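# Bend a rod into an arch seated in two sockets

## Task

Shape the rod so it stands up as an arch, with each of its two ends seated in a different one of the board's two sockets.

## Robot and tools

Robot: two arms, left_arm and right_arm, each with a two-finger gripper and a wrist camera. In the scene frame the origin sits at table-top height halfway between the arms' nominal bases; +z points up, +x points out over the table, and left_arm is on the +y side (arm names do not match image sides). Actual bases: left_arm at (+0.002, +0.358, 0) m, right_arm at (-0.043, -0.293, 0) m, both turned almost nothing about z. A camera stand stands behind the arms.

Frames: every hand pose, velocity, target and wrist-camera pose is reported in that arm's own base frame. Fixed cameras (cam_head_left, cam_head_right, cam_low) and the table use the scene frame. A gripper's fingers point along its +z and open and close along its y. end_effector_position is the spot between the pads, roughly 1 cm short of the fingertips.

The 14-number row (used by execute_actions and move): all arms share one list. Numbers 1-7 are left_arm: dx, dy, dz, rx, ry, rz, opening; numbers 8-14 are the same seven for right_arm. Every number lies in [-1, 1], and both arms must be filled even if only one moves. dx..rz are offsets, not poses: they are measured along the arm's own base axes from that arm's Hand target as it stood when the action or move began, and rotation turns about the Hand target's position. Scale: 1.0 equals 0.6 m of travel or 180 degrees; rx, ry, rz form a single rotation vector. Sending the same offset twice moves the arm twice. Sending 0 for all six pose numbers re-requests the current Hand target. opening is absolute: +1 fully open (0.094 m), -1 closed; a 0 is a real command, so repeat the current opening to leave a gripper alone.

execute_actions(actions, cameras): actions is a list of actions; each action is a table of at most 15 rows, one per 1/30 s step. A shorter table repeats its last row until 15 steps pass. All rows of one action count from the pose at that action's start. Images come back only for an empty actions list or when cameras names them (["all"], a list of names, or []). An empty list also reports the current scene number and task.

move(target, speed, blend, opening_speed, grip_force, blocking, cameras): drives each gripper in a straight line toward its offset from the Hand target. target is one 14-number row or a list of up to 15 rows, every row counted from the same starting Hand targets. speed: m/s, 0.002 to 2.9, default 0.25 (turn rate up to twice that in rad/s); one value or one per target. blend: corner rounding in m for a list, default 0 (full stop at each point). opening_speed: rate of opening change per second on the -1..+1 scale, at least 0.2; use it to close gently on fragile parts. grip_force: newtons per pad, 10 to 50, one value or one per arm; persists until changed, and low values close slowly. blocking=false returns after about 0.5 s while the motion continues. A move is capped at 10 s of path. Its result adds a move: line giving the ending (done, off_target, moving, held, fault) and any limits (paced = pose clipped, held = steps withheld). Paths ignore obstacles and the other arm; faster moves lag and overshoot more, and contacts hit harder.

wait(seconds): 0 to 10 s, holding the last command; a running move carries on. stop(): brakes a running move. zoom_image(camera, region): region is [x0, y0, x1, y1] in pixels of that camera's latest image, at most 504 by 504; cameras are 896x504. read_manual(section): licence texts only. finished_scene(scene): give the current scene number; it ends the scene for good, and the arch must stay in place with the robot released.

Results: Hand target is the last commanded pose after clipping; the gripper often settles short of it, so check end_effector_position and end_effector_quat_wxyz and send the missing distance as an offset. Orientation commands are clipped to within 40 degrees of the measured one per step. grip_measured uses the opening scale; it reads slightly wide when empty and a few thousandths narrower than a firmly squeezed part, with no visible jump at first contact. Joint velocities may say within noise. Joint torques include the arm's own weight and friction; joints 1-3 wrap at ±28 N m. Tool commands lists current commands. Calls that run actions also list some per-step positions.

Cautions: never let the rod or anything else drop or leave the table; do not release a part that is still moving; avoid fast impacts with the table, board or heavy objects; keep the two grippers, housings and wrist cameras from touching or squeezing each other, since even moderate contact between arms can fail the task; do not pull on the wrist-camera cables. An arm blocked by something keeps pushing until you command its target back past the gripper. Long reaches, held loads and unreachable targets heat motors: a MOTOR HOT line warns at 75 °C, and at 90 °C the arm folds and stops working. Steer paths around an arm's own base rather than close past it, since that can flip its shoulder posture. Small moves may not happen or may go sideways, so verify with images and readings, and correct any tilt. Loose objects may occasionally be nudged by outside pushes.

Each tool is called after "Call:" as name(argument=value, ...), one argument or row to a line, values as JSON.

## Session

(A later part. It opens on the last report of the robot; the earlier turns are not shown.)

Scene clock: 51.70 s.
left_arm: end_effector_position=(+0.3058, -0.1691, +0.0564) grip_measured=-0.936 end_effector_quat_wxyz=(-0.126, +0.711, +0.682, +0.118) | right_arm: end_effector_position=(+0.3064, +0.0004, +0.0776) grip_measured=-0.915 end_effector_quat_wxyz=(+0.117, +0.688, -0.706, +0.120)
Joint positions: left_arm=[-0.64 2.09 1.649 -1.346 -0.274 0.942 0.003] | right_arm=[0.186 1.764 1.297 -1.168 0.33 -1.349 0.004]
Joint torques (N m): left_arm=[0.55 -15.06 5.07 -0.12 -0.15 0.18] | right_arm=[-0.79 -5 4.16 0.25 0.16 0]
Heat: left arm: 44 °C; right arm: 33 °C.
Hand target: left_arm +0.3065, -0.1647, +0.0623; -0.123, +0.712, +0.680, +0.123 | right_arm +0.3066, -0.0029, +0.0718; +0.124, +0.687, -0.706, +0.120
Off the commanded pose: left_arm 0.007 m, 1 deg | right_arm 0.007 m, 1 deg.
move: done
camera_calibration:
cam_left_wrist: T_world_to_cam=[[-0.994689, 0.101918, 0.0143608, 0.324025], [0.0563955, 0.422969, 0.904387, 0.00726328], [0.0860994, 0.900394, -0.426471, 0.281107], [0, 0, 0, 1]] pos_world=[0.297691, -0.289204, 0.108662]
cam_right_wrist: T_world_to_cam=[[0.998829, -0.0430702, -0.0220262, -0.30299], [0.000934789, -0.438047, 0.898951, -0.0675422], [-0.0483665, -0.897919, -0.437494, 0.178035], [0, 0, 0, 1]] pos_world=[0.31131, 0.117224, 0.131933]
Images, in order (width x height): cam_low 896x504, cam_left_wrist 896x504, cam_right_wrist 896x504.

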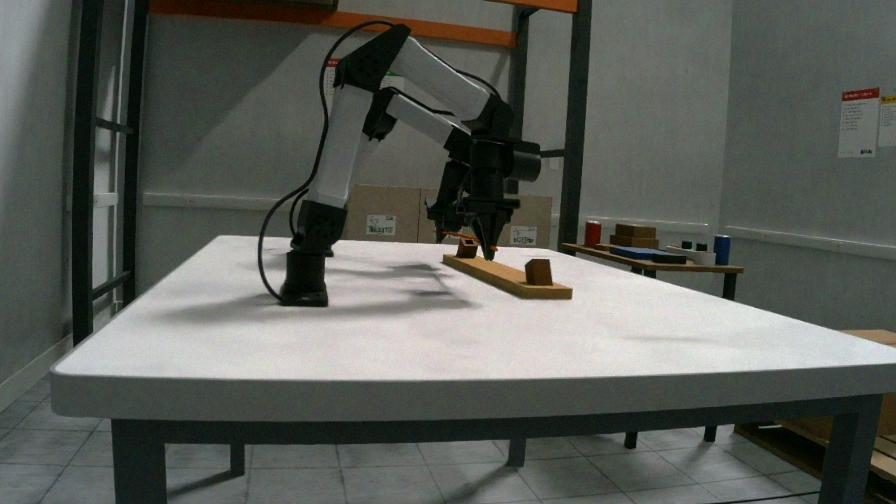

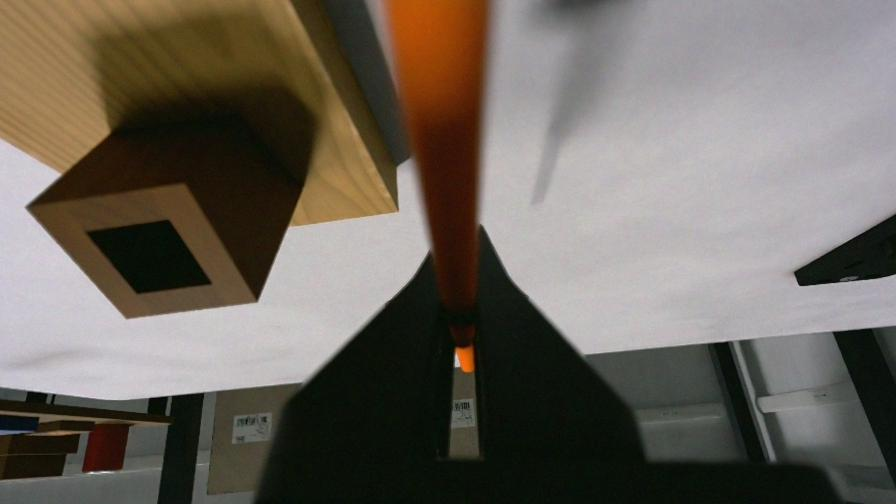

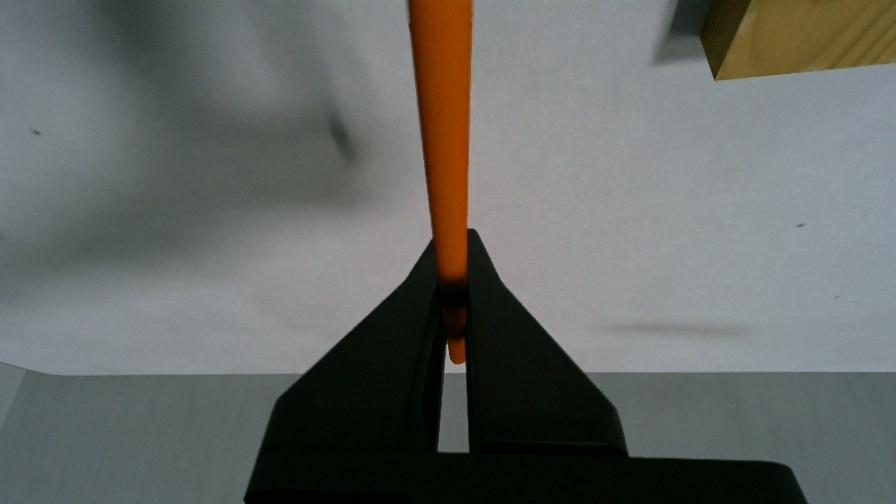

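Call:
move(
  target=[
    [0.03, 0.015, 0.1, -0.026, -0.116, 0.025, -1, 0.04, 0.02, 0.085, 0.029, -0.115, -0.005, -1],
    [0.1075, 0.0428, 0.211, -0.0744, -0.3323, 0.0725, -1, 0.2268, 0.0707, 0.097, 0.0828, -0.3295, -0.0153, -1],
  ],
  cameras=["all"],
  speed=0.1,
  blend=[0.02, 0],
)

Scene clock: 80.50 s.
left_arm: end_effector_position=(+0.3720, -0.1378, +0.1778) grip_measured=-0.937 end_effector_quat_wxyz=(+0.278, +0.497, +0.734, +0.370) | right_arm: end_effector_position=(+0.4431, +0.0411, +0.1383) grip_measured=-0.915 end_effector_quat_wxyz=(+0.328, -0.537, +0.693, -0.353)
Joint positions: left_arm=[-0.661 1.516 1.11 -0.498 -0.757 0.803 0.003] | right_arm=[0.214 1.549 0.882 0.068 0.315 -1.272 0.004]
Joint torques (N m): left_arm=[-0.58 -11.3 6.63 2.14 -0.29 -0.01] | right_arm=[-0.21 -4.16 4.85 2.02 0.15 0.23]
Heat: left arm: 51 °C; right arm: 34 °C.
Hand target: left_arm +0.3710, -0.1390, +0.1888; +0.298, +0.488, +0.732, +0.370 | right_arm +0.4426, +0.0395, +0.1300; +0.324, -0.531, +0.699, -0.352
Off the commanded pose: left_arm 0.011 m, 3 deg | right_arm 0.008 m, 1 deg.
move: off_target (left_arm)
camera_calibration:
cam_left_wrist: T_world_to_cam=[[-0.52398, -0.169636, -0.834667, 0.323402], [-0.783927, 0.479213, 0.394732, 0.291438], [0.333023, 0.86115, -0.38408, 0.194112], [0, 0, 0, 1]] pos_world=[0.333278, -0.25196, 0.229447]
cam_right_wrist: T_world_to_cam=[[0.539173, -0.18808, 0.820925, -0.343391], [-0.724978, -0.599707, 0.338759, 0.301328], [0.428601, -0.777803, -0.4597, 0.034566], [0, 0, 0, 1]] pos_world=[0.388788, 0.143009, 0.195711]

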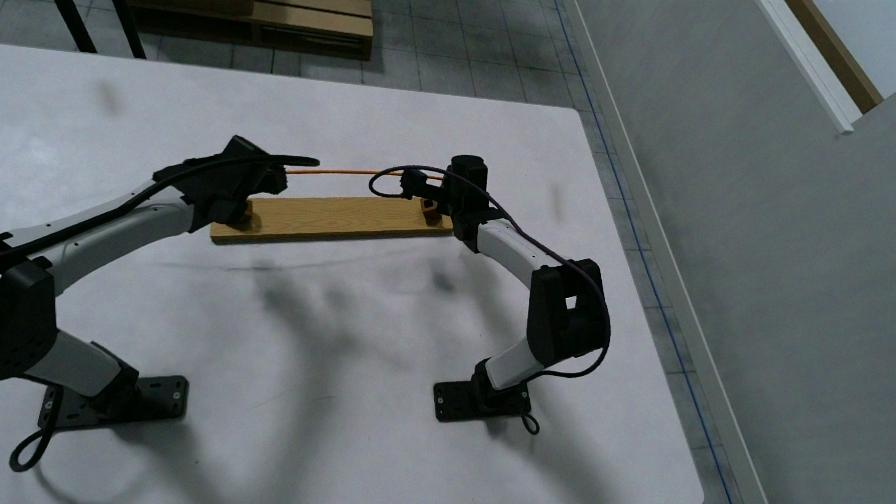

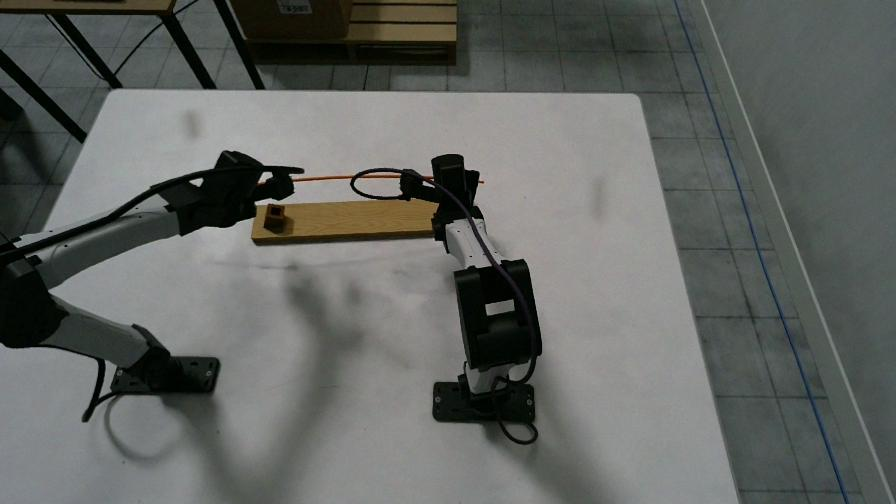

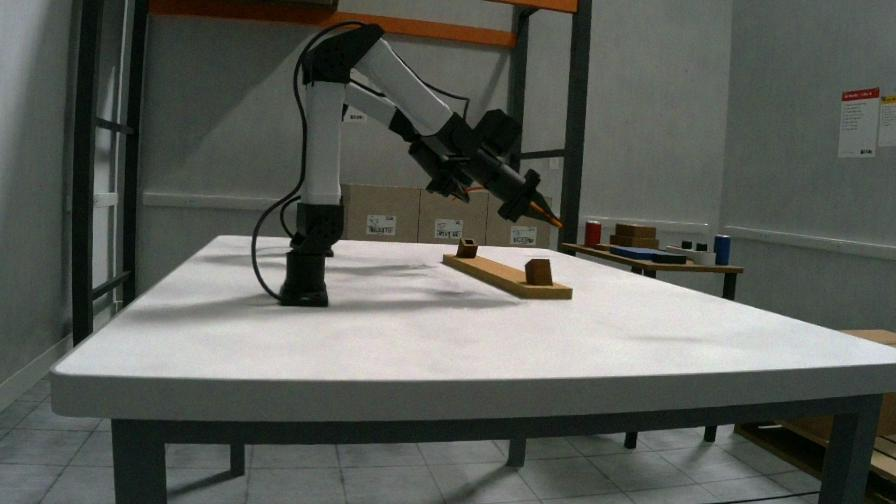

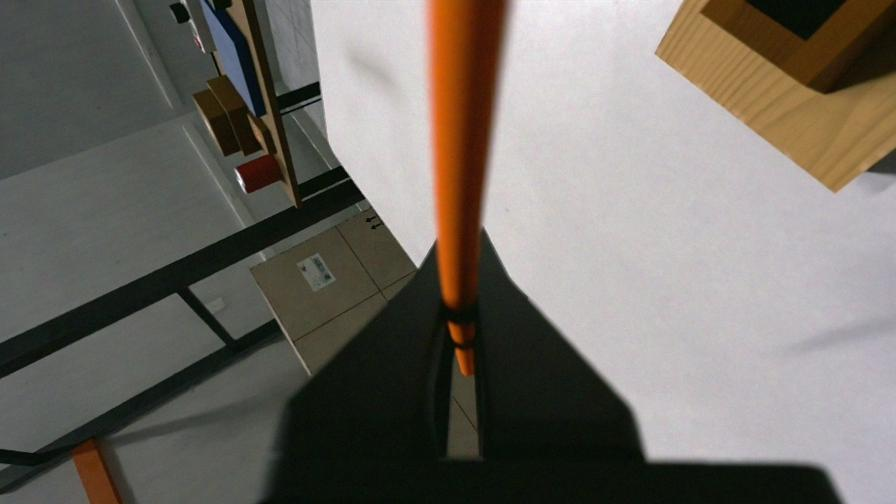

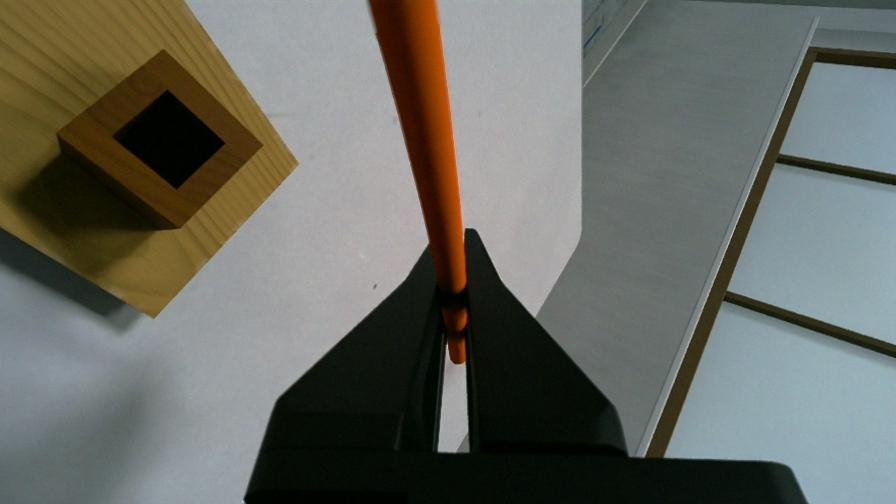

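Call:
move(
  target=[
    [0.004,-0.030,0.006,-0.136,-0.047,0.021,-1,-0.003,0.023,0.008,0.141,-0.030,-0.021,-1],
    [0.0105,-0.072,0.010,-0.245,-0.081,0.052,-1,-0.0073,0.053,0.018,0.253,-0.050,-0.052,-1],
    [0.018,-0.122,0.017,-0.367,-0.079,0.066,-1,-0.010,0.093,0.027,0.374,-0.032,-0.066,-1],
  ],
  speed=0.1,
  blend=[0.02,0.02,0],
  cameras=["all"],
)

Call:
zoom_image(
  camera="cam_low",
  region=[430, 130, 580, 310],
)

Call:
zoom_image(
  camera="cam_left_wrist",
  region=[400, 320, 540, 460],
)

Call:
zoom_image(
  camera="cam_right_wrist",
  region=[390, 320, 530, 460],
)

Scene clock: 101.53 s.
left_arm: end_effector_position=(+0.3763, -0.2059, +0.1852) grip_measured=-0.937 end_effector_quat_wxyz=(+0.531, +0.174, +0.828, +0.036) | right_arm: end_effector_position=(+0.4378, +0.0972, +0.1395) grip_measured=-0.915 end_effector_quat_wxyz=(+0.550, -0.208, +0.809, +0.014)
Joint positions: left_arm=[-0.694 1.431 0.877 0.039 -0.493 0.013 0.003] | right_arm=[0.186 1.537 0.71 0.419 -0.084 -0.262 0.004]
Joint torques (N m): left_arm=[-0.13 -7.83 7.13 3.36 -0.02 -0.78] | right_arm=[-1.13 -6.46 4.6 2.21 -0.17 0.74]
Heat: left arm: 47 °C; right arm: 36 °C.
Hand target: left_arm +0.3818, -0.2122, +0.1991; +0.561, +0.126, +0.818, -0.006 | right_arm +0.4367, +0.0952, +0.1464; +0.560, -0.174, +0.809, +0.039
Off the commanded pose: left_arm 0.016 m, 8 deg | right_arm 0.007 m, 5 deg.
move: off_target (left_arm, right_arm)
camera_calibration:
cam_left_wrist: T_world_to_cam=[[-0.250387, -0.918621, -0.305682, -0.034823], [-0.88972, 0.34282, -0.301449, 0.4652], [0.381712, 0.196493, -0.903154, 0.195142], [0, 0, 0, 1]] pos_world=[0.330691, -0.229813, 0.305833]
cam_right_wrist: T_world_to_cam=[[0.380532, -0.90622, 0.184283, -0.102888], [-0.835026, -0.422347, -0.352638, 0.458136], [0.3974, -0.0196909, -0.917434, 0.0848165], [0, 0, 0, 1]] pos_world=[0.388002, 0.101923, 0.25833]

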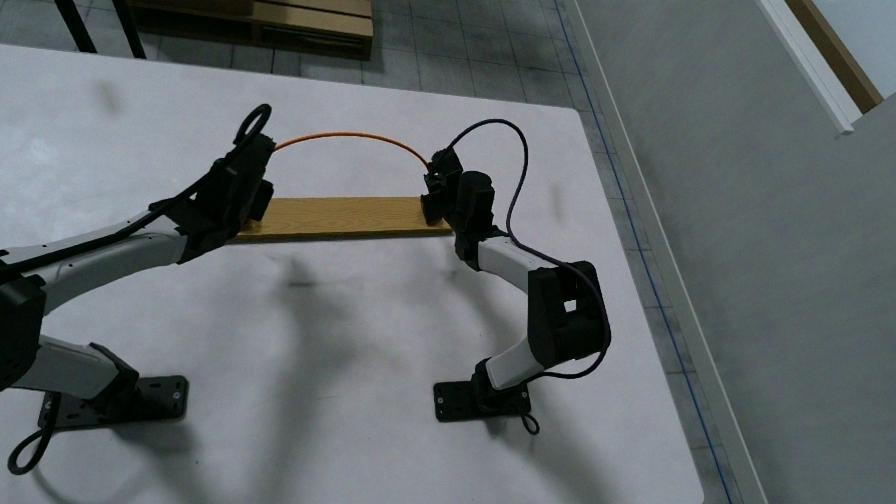

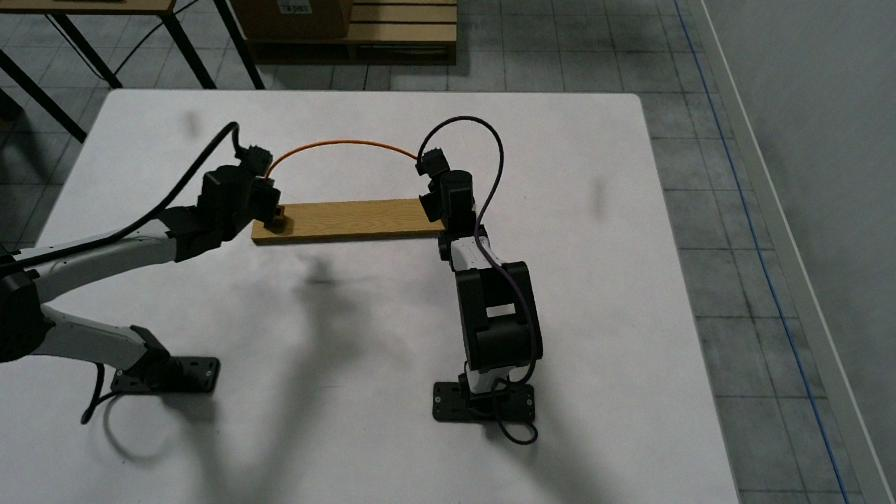

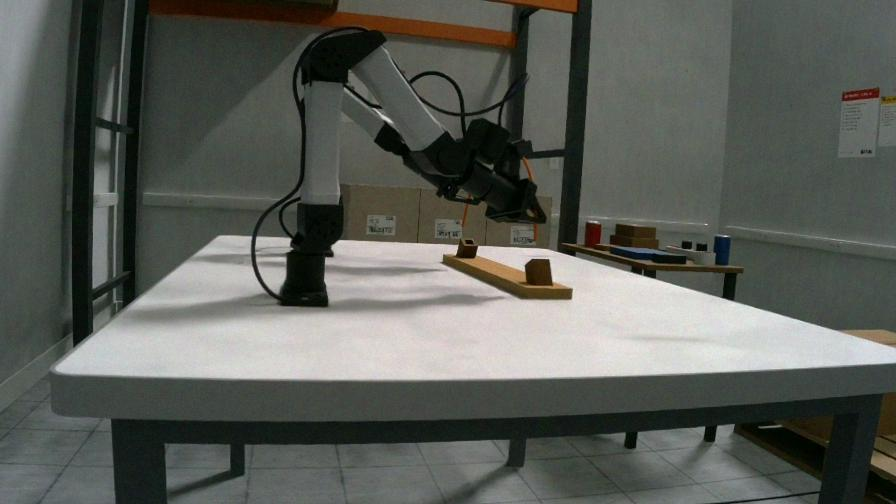

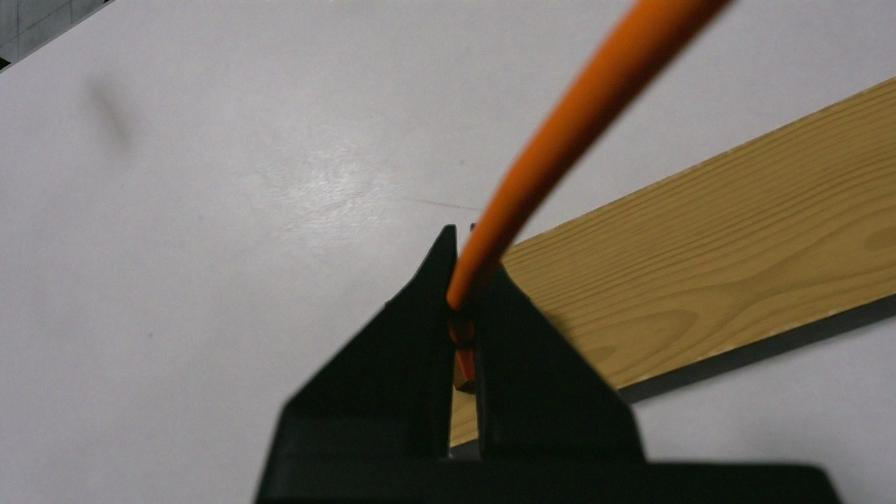

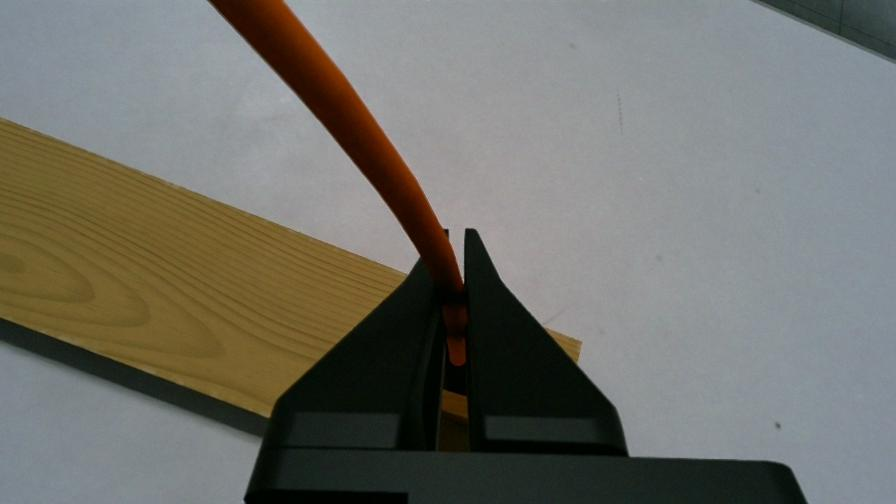

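Scaled by 2.800 from the camera's 896x504 image, which has a finer 1280x720 frame.

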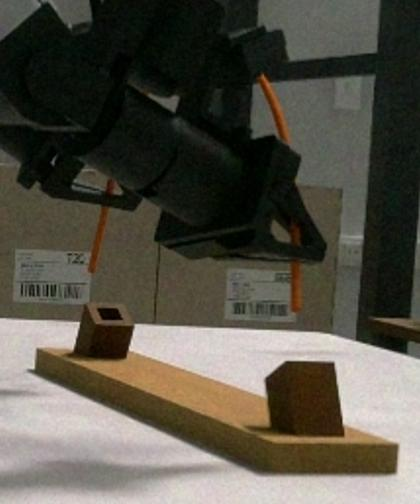

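Scaled by 3.600 from the camera's 896x504 image, which has a finer 1280x720 frame.

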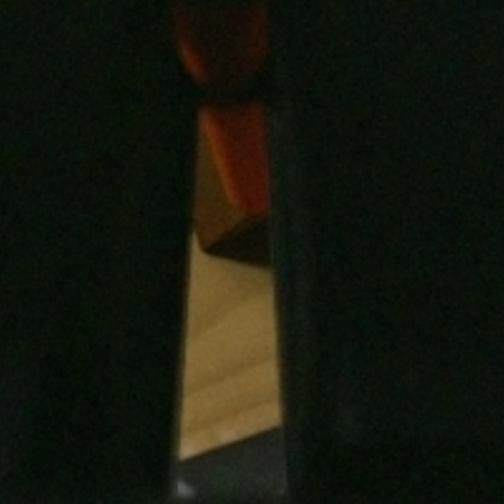

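Scaled by 3.600 from the camera's 896x504 image, which has a finer 1280x720 frame.

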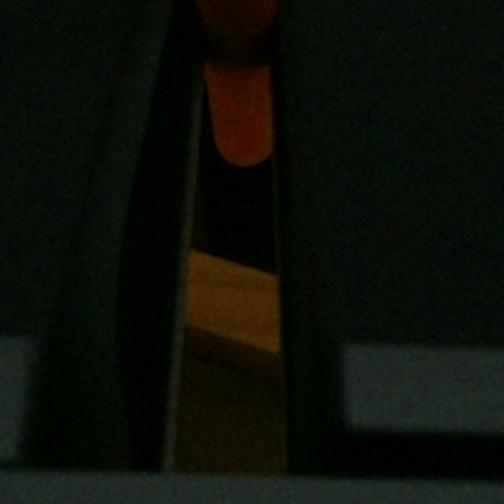

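Call:
move(
  target=[0.019,-0.007,-0.037,0,-0.028,0,-1,-0.002,-0.003,-0.038,0,-0.017,0,-1],
  speed=0.06,
  cameras=["cam_low","cam_left_wrist","cam_right_wrist"],
)

Call:
zoom_image(
  camera="cam_low",
  region=[430, 130, 580, 310],
)

Call:
zoom_image(
  camera="cam_left_wrist",
  region=[400, 320, 540, 460],
)

Call:
zoom_image(
  camera="cam_right_wrist",
  region=[390, 320, 530, 460],
)

Scene clock: 118.23 s.
left_arm: end_effector_position=(+0.3873, -0.2132, +0.1644) grip_measured=-0.937 end_effector_quat_wxyz=(+0.569, +0.164, +0.806, +0.027) | right_arm: end_effector_position=(+0.4352, +0.0969, +0.1279) grip_measured=-0.915 end_effector_quat_wxyz=(+0.581, -0.205, +0.788, +0.012)
Joint positions: left_arm=[-0.694 1.517 0.772 0.332 -0.502 0.04 0.003] | right_arm=[0.186 1.588 0.613 0.642 -0.085 -0.262 0.004]
Joint torques (N m): left_arm=[0.09 -7.38 6.89 3.47 -0.13 -0.49] | right_arm=[-1.36 -3.93 4.33 2.33 -0.16 0.64]
Heat: left arm: 44 °C; right arm: 40 °C.
Hand target: left_arm +0.3932, -0.2164, +0.1769; +0.596, +0.126, +0.793, +0.000 | right_arm +0.4355, +0.0933, +0.1234; +0.582, -0.175, +0.794, +0.034
Off the commanded pose: left_arm 0.014 m, 6 deg | right_arm 0.006 m, 4 deg.
move: off_target (left_arm, right_arm)
camera_calibration:
cam_left_wrist: T_world_to_cam=[[-0.227259, -0.929293, -0.29115, -0.0587897], [-0.859593, 0.331929, -0.388489, 0.471506], [0.457661, 0.161983, -0.874247, 0.132065], [0, 0, 0, 1]] pos_world=[0.331502, -0.232532, 0.281516]
cam_right_wrist: T_world_to_cam=[[0.366672, -0.908864, 0.198792, -0.0957052], [-0.805873, -0.417049, -0.420284, 0.447174], [0.464887, -0.00609463, -0.885349, 0.0404126], [0, 0, 0, 1]] pos_world=[0.376671, 0.0997567, 0.242745]
Images, in order (width x height): cam_low 896x504, cam_left_wrist 896x504, cam_right_wrist 896x504.

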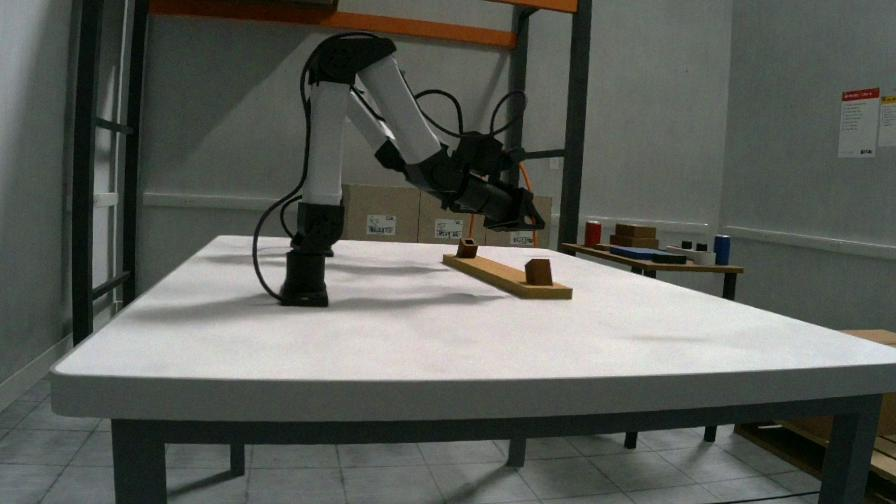

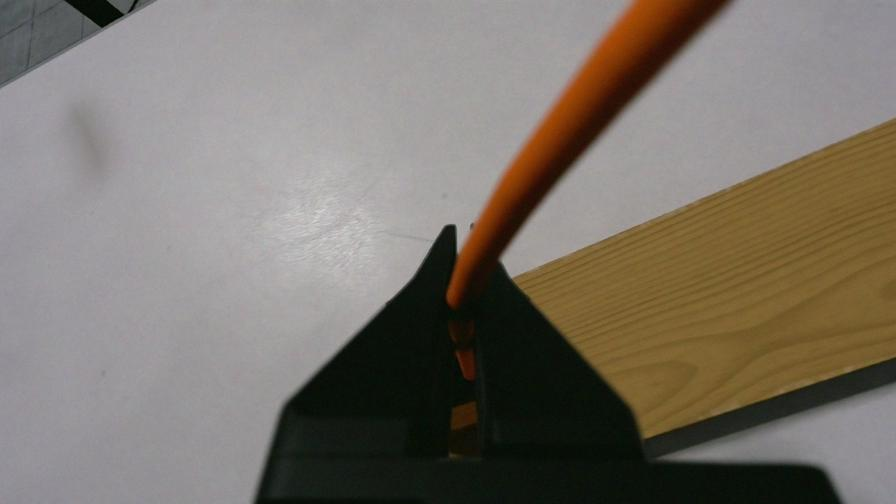

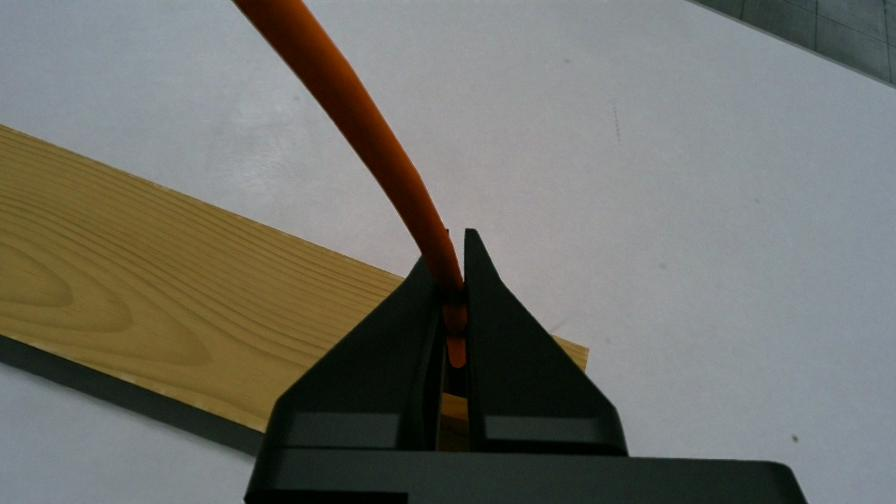

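Scaled by 2.800 from the camera's 896x504 image, which has a finer 1280x720 frame.

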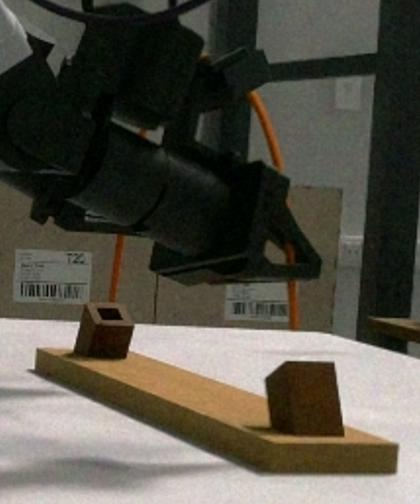

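Scaled by 3.600 from the camera's 896x504 image, which has a finer 1280x720 frame.

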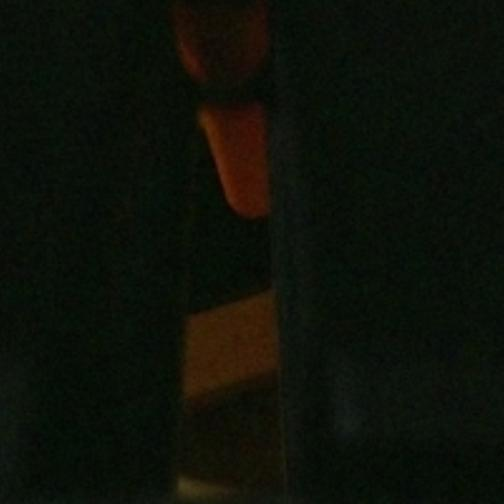

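Scaled by 3.600 from the camera's 896x504 image, which has a finer 1280x720 frame.

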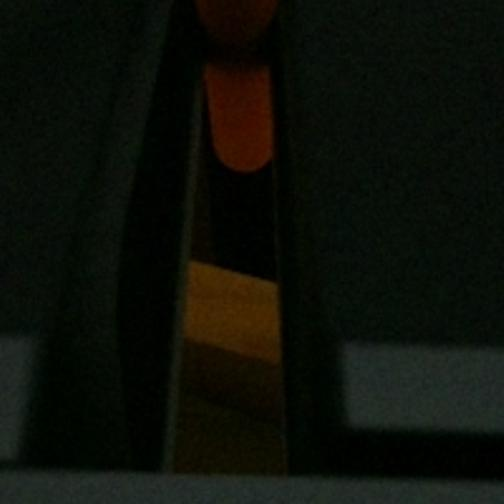

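Call:
zoom_image(
  camera="cam_low",
  region=[440, 210, 500, 270],
)

Call:
zoom_image(
  camera="cam_low",
  region=[510, 220, 570, 300],
)

Scaled by 8.400 from the camera's 896x504 image, which has a finer 1280x720 frame.

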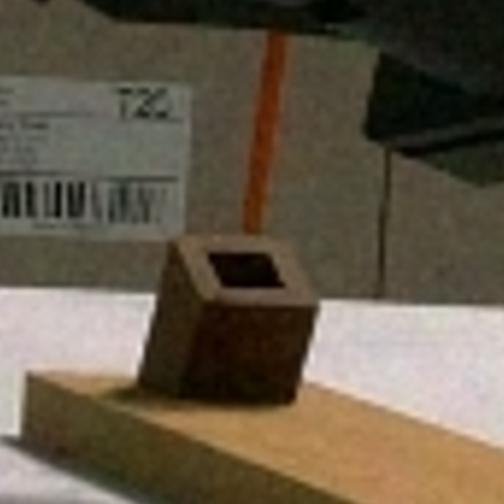

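Scaled by 6.300 from the camera's 896x504 image, which has a finer 1280x720 frame.

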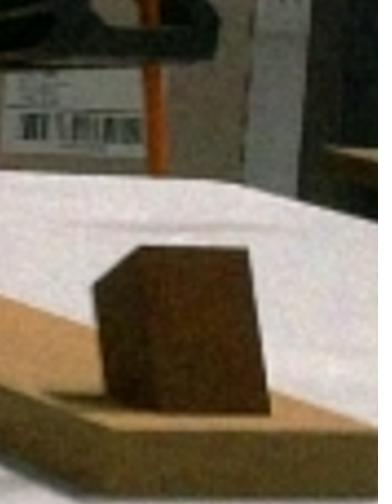

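Call:
move(
  target=[0.004,0.005,-0.027,0,0,0,-1,0.003,-0.010,-0.050,0,0,0,-1],
  speed=0.05,
  cameras=["cam_low","cam_left_wrist","cam_right_wrist"],
)

Call:
zoom_image(
  camera="cam_low",
  region=[440, 210, 500, 270],
)

Call:
zoom_image(
  camera="cam_low",
  region=[510, 220, 570, 300],
)

Call:
zoom_image(
  camera="cam_left_wrist",
  region=[400, 320, 540, 460],
)

Call:
zoom_image(
  camera="cam_right_wrist",
  region=[390, 320, 530, 460],
)

Scene clock: 128.00 s.
left_arm: end_effector_position=(+0.3873, -0.2132, +0.1461) grip_measured=-0.937 end_effector_quat_wxyz=(+0.566, +0.170, +0.806, +0.032) | right_arm: end_effector_position=(+0.4380, +0.0924, +0.0997) grip_measured=-0.915 end_effector_quat_wxyz=(+0.584, -0.203, +0.786, +0.014)
Joint positions: left_arm=[-0.694 1.559 0.734 0.406 -0.502 0.053 0.003] | right_arm=[0.168 1.704 0.57 0.809 -0.103 -0.263 0.004]
Joint torques (N m): left_arm=[1.24 -7.99 6.65 3.53 -0.01 -0.54] | right_arm=[-1.62 -4.16 3.75 2.24 -0.18 0.58]
Heat: left arm: 45 °C; right arm: 41 °C.
Hand target: left_arm +0.3956, -0.2135, +0.1607; +0.596, +0.126, +0.793, -0.001 | right_arm +0.4372, +0.0874, +0.0934; +0.582, -0.176, +0.794, +0.034
Off the commanded pose: left_arm 0.017 m, 7 deg | right_arm 0.008 m, 4 deg.
move: off_target (left_arm, right_arm)
camera_calibration:
cam_left_wrist: T_world_to_cam=[[-0.232386, -0.923482, -0.305251, -0.0587667], [-0.859135, 0.342021, -0.380669, 0.46518], [0.455943, 0.173789, -0.872876, 0.119085], [0, 0, 0, 1]] pos_world=[0.3317, -0.234067, 0.263088]
cam_right_wrist: T_world_to_cam=[[0.365109, -0.910273, 0.195191, -0.0940317], [-0.803319, -0.414009, -0.428107, 0.43516], [0.470505, -0.000494574, -0.882397, 0.0108799], [0, 0, 0, 1]] pos_world=[0.378785, 0.0945713, 0.21425]
Images, in order (width x height): cam_low 896x504, cam_left_wrist 896x504, cam_right_wrist 896x504.

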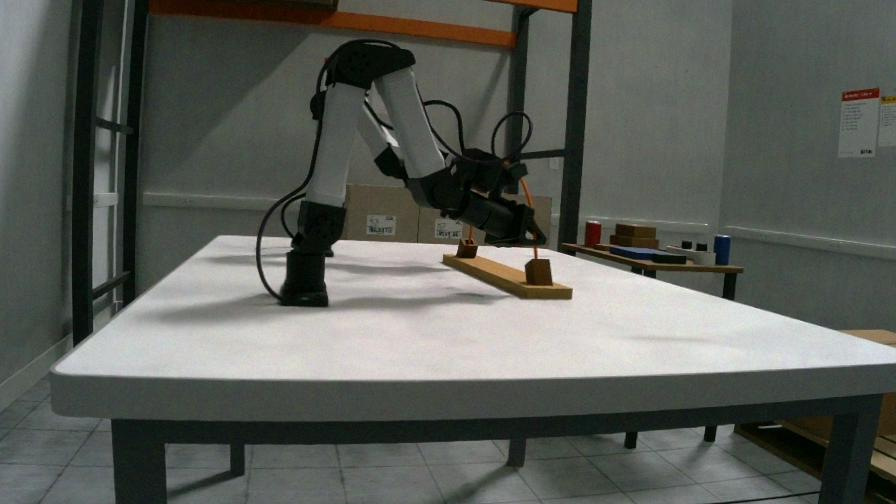

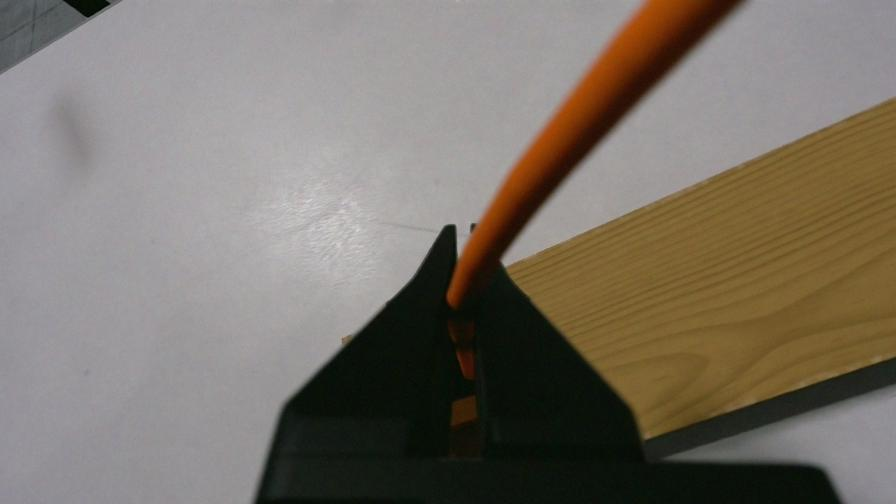

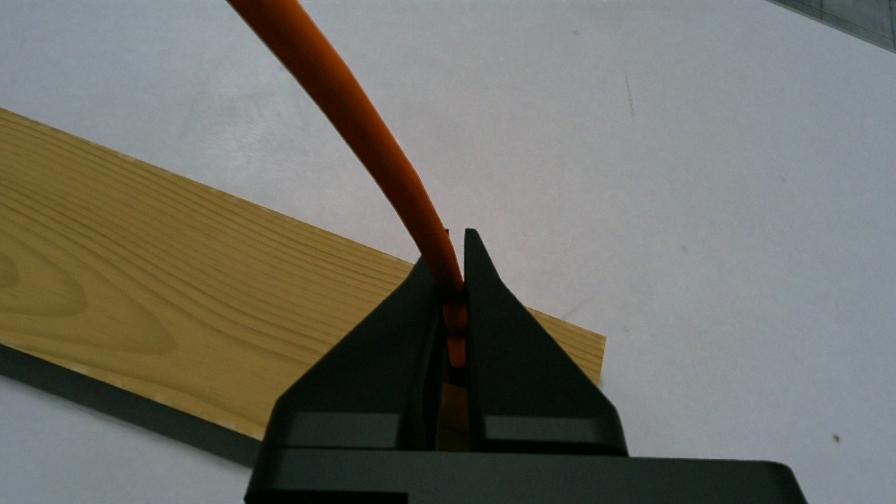

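Scaled by 8.400 from the camera's 896x504 image, which has a finer 1280x720 frame.

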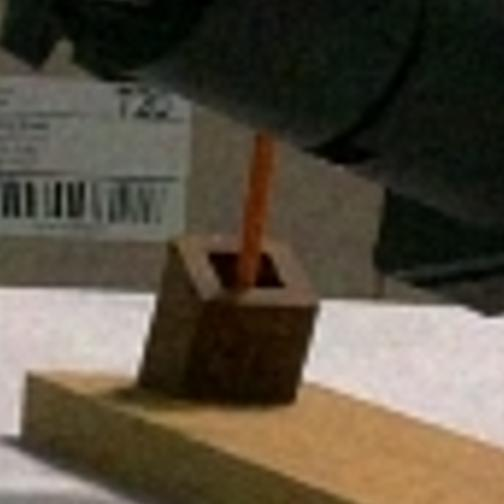

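Scaled by 6.300 from the camera's 896x504 image, which has a finer 1280x720 frame.

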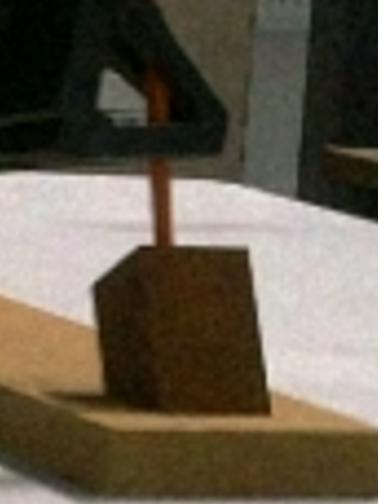

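Scaled by 3.600 from the camera's 896x504 image, which has a finer 1280x720 frame.

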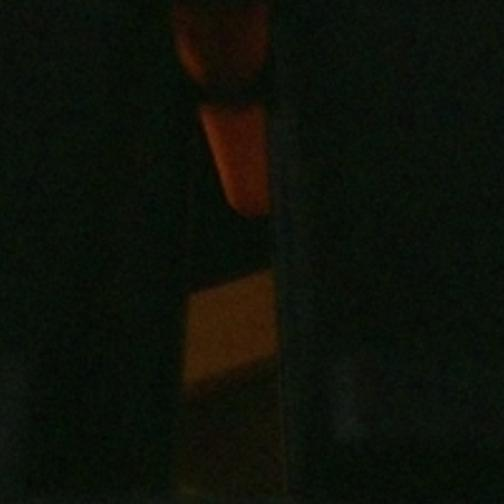

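Scaled by 3.600 from the camera's 896x504 image, which has a finer 1280x720 frame.

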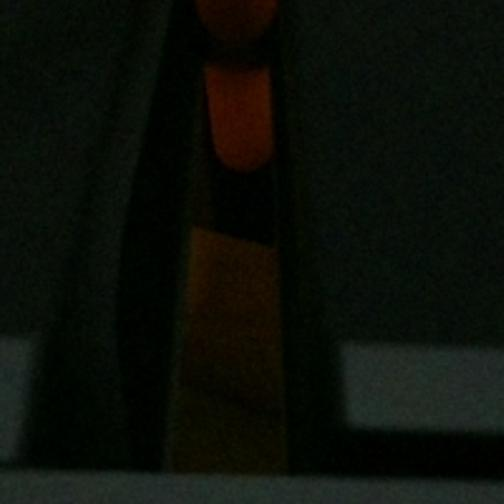

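Call:
move(
  target=[0.0,0.014,0.004,0,0,0,-1,0,-0.003,-0.006,0,0,0,-1],
  speed=0.05,
  cameras=["cam_low","cam_left_wrist","cam_right_wrist"],
)

Call:
zoom_image(
  camera="cam_low",
  region=[440, 210, 500, 270],
)

Call:
zoom_image(
  camera="cam_left_wrist",
  region=[400, 320, 540, 460],
)

Scene clock: 131.93 s.
left_arm: end_effector_position=(+0.3875, -0.2077, +0.1391) grip_measured=-0.937 end_effector_quat_wxyz=(+0.559, +0.176, +0.809, +0.033) | right_arm: end_effector_position=(+0.4375, +0.0927, +0.0959) grip_measured=-0.915 end_effector_quat_wxyz=(+0.584, -0.207, +0.785, +0.017)
Joint positions: left_arm=[-0.676 1.559 0.718 0.407 -0.479 0.063 0.003] | right_arm=[0.164 1.719 0.565 0.829 -0.116 -0.267 0.004]
Joint torques (N m): left_arm=[1.68 -10.47 6.48 3.47 -0.03 -0.56] | right_arm=[-1.84 -4.22 3.7 2.28 -0.11 0.61]
Heat: left arm: 46 °C; right arm: 41 °C.
Hand target: left_arm +0.3957, -0.2049, +0.1630; +0.596, +0.126, +0.793, +0.000 | right_arm +0.4372, +0.0857, +0.0899; +0.582, -0.176, +0.794, +0.034
Off the commanded pose: left_arm 0.025 m, 8 deg | right_arm 0.009 m, 4 deg.
move: off_target (left_arm, right_arm)
camera_calibration:
cam_left_wrist: T_world_to_cam=[[-0.243509, -0.918316, -0.312089, -0.0495572], [-0.862643, 0.352145, -0.3631, 0.461914], [0.443341, 0.180803, -0.877929, 0.119043], [0, 0, 0, 1]] pos_world=[0.333622, -0.229693, 0.256766]
cam_right_wrist: T_world_to_cam=[[0.373838, -0.906682, 0.195378, -0.0969664], [-0.799456, -0.421798, -0.427735, 0.43224], [0.470229, 0.00370781, -0.882536, 0.00750138], [0, 0, 0, 1]] pos_world=[0.378279, 0.0943723, 0.210449]
Images, in order (width x height): cam_low 896x504, cam_left_wrist 896x504, cam_right_wrist 896x504.

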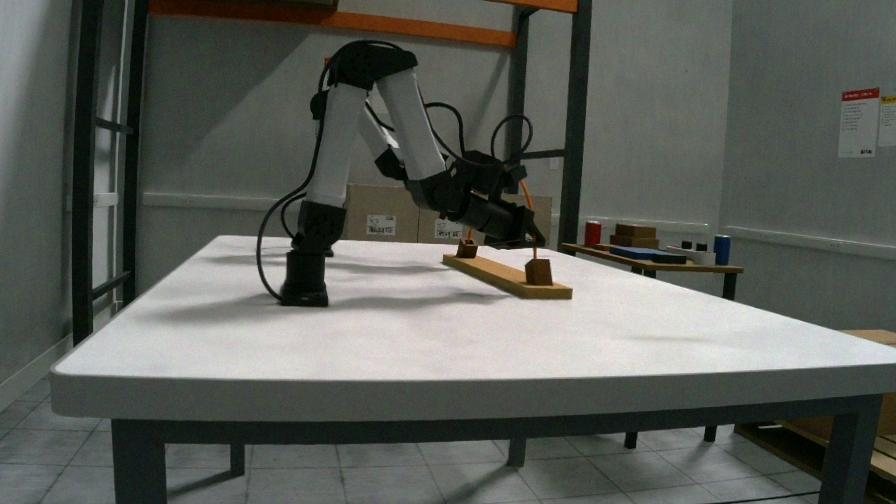

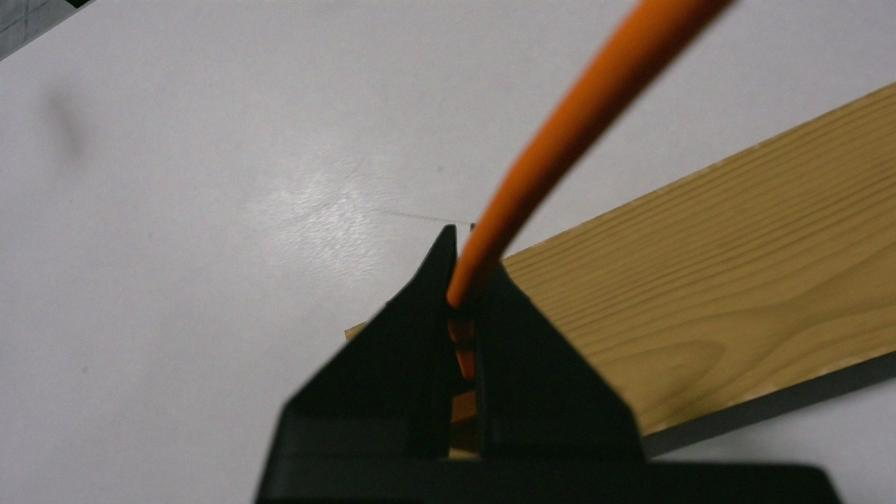

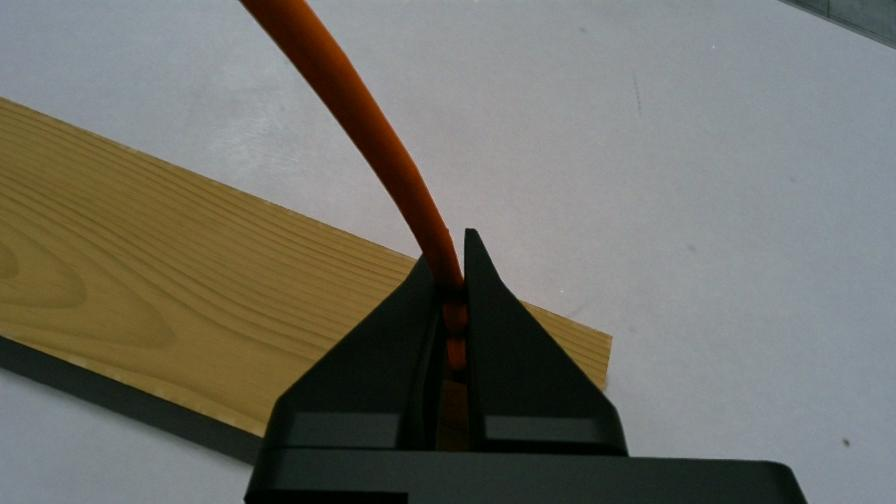

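Scaled by 8.400 from the camera's 896x504 image, which has a finer 1280x720 frame.

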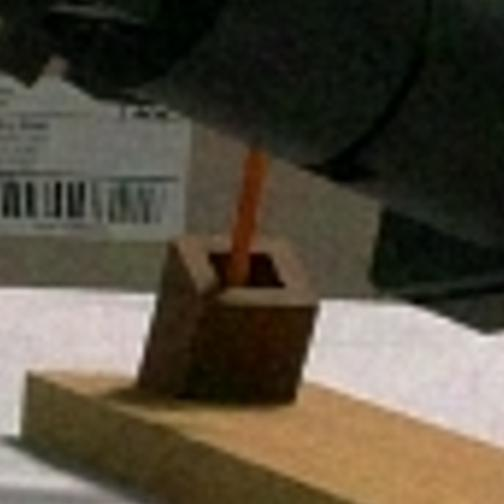

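Scaled by 3.600 from the camera's 896x504 image, which has a finer 1280x720 frame.

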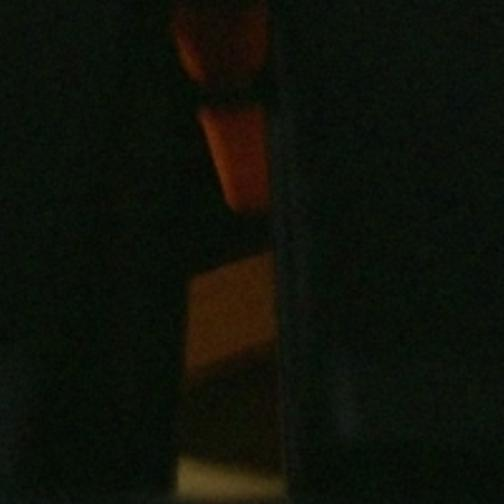

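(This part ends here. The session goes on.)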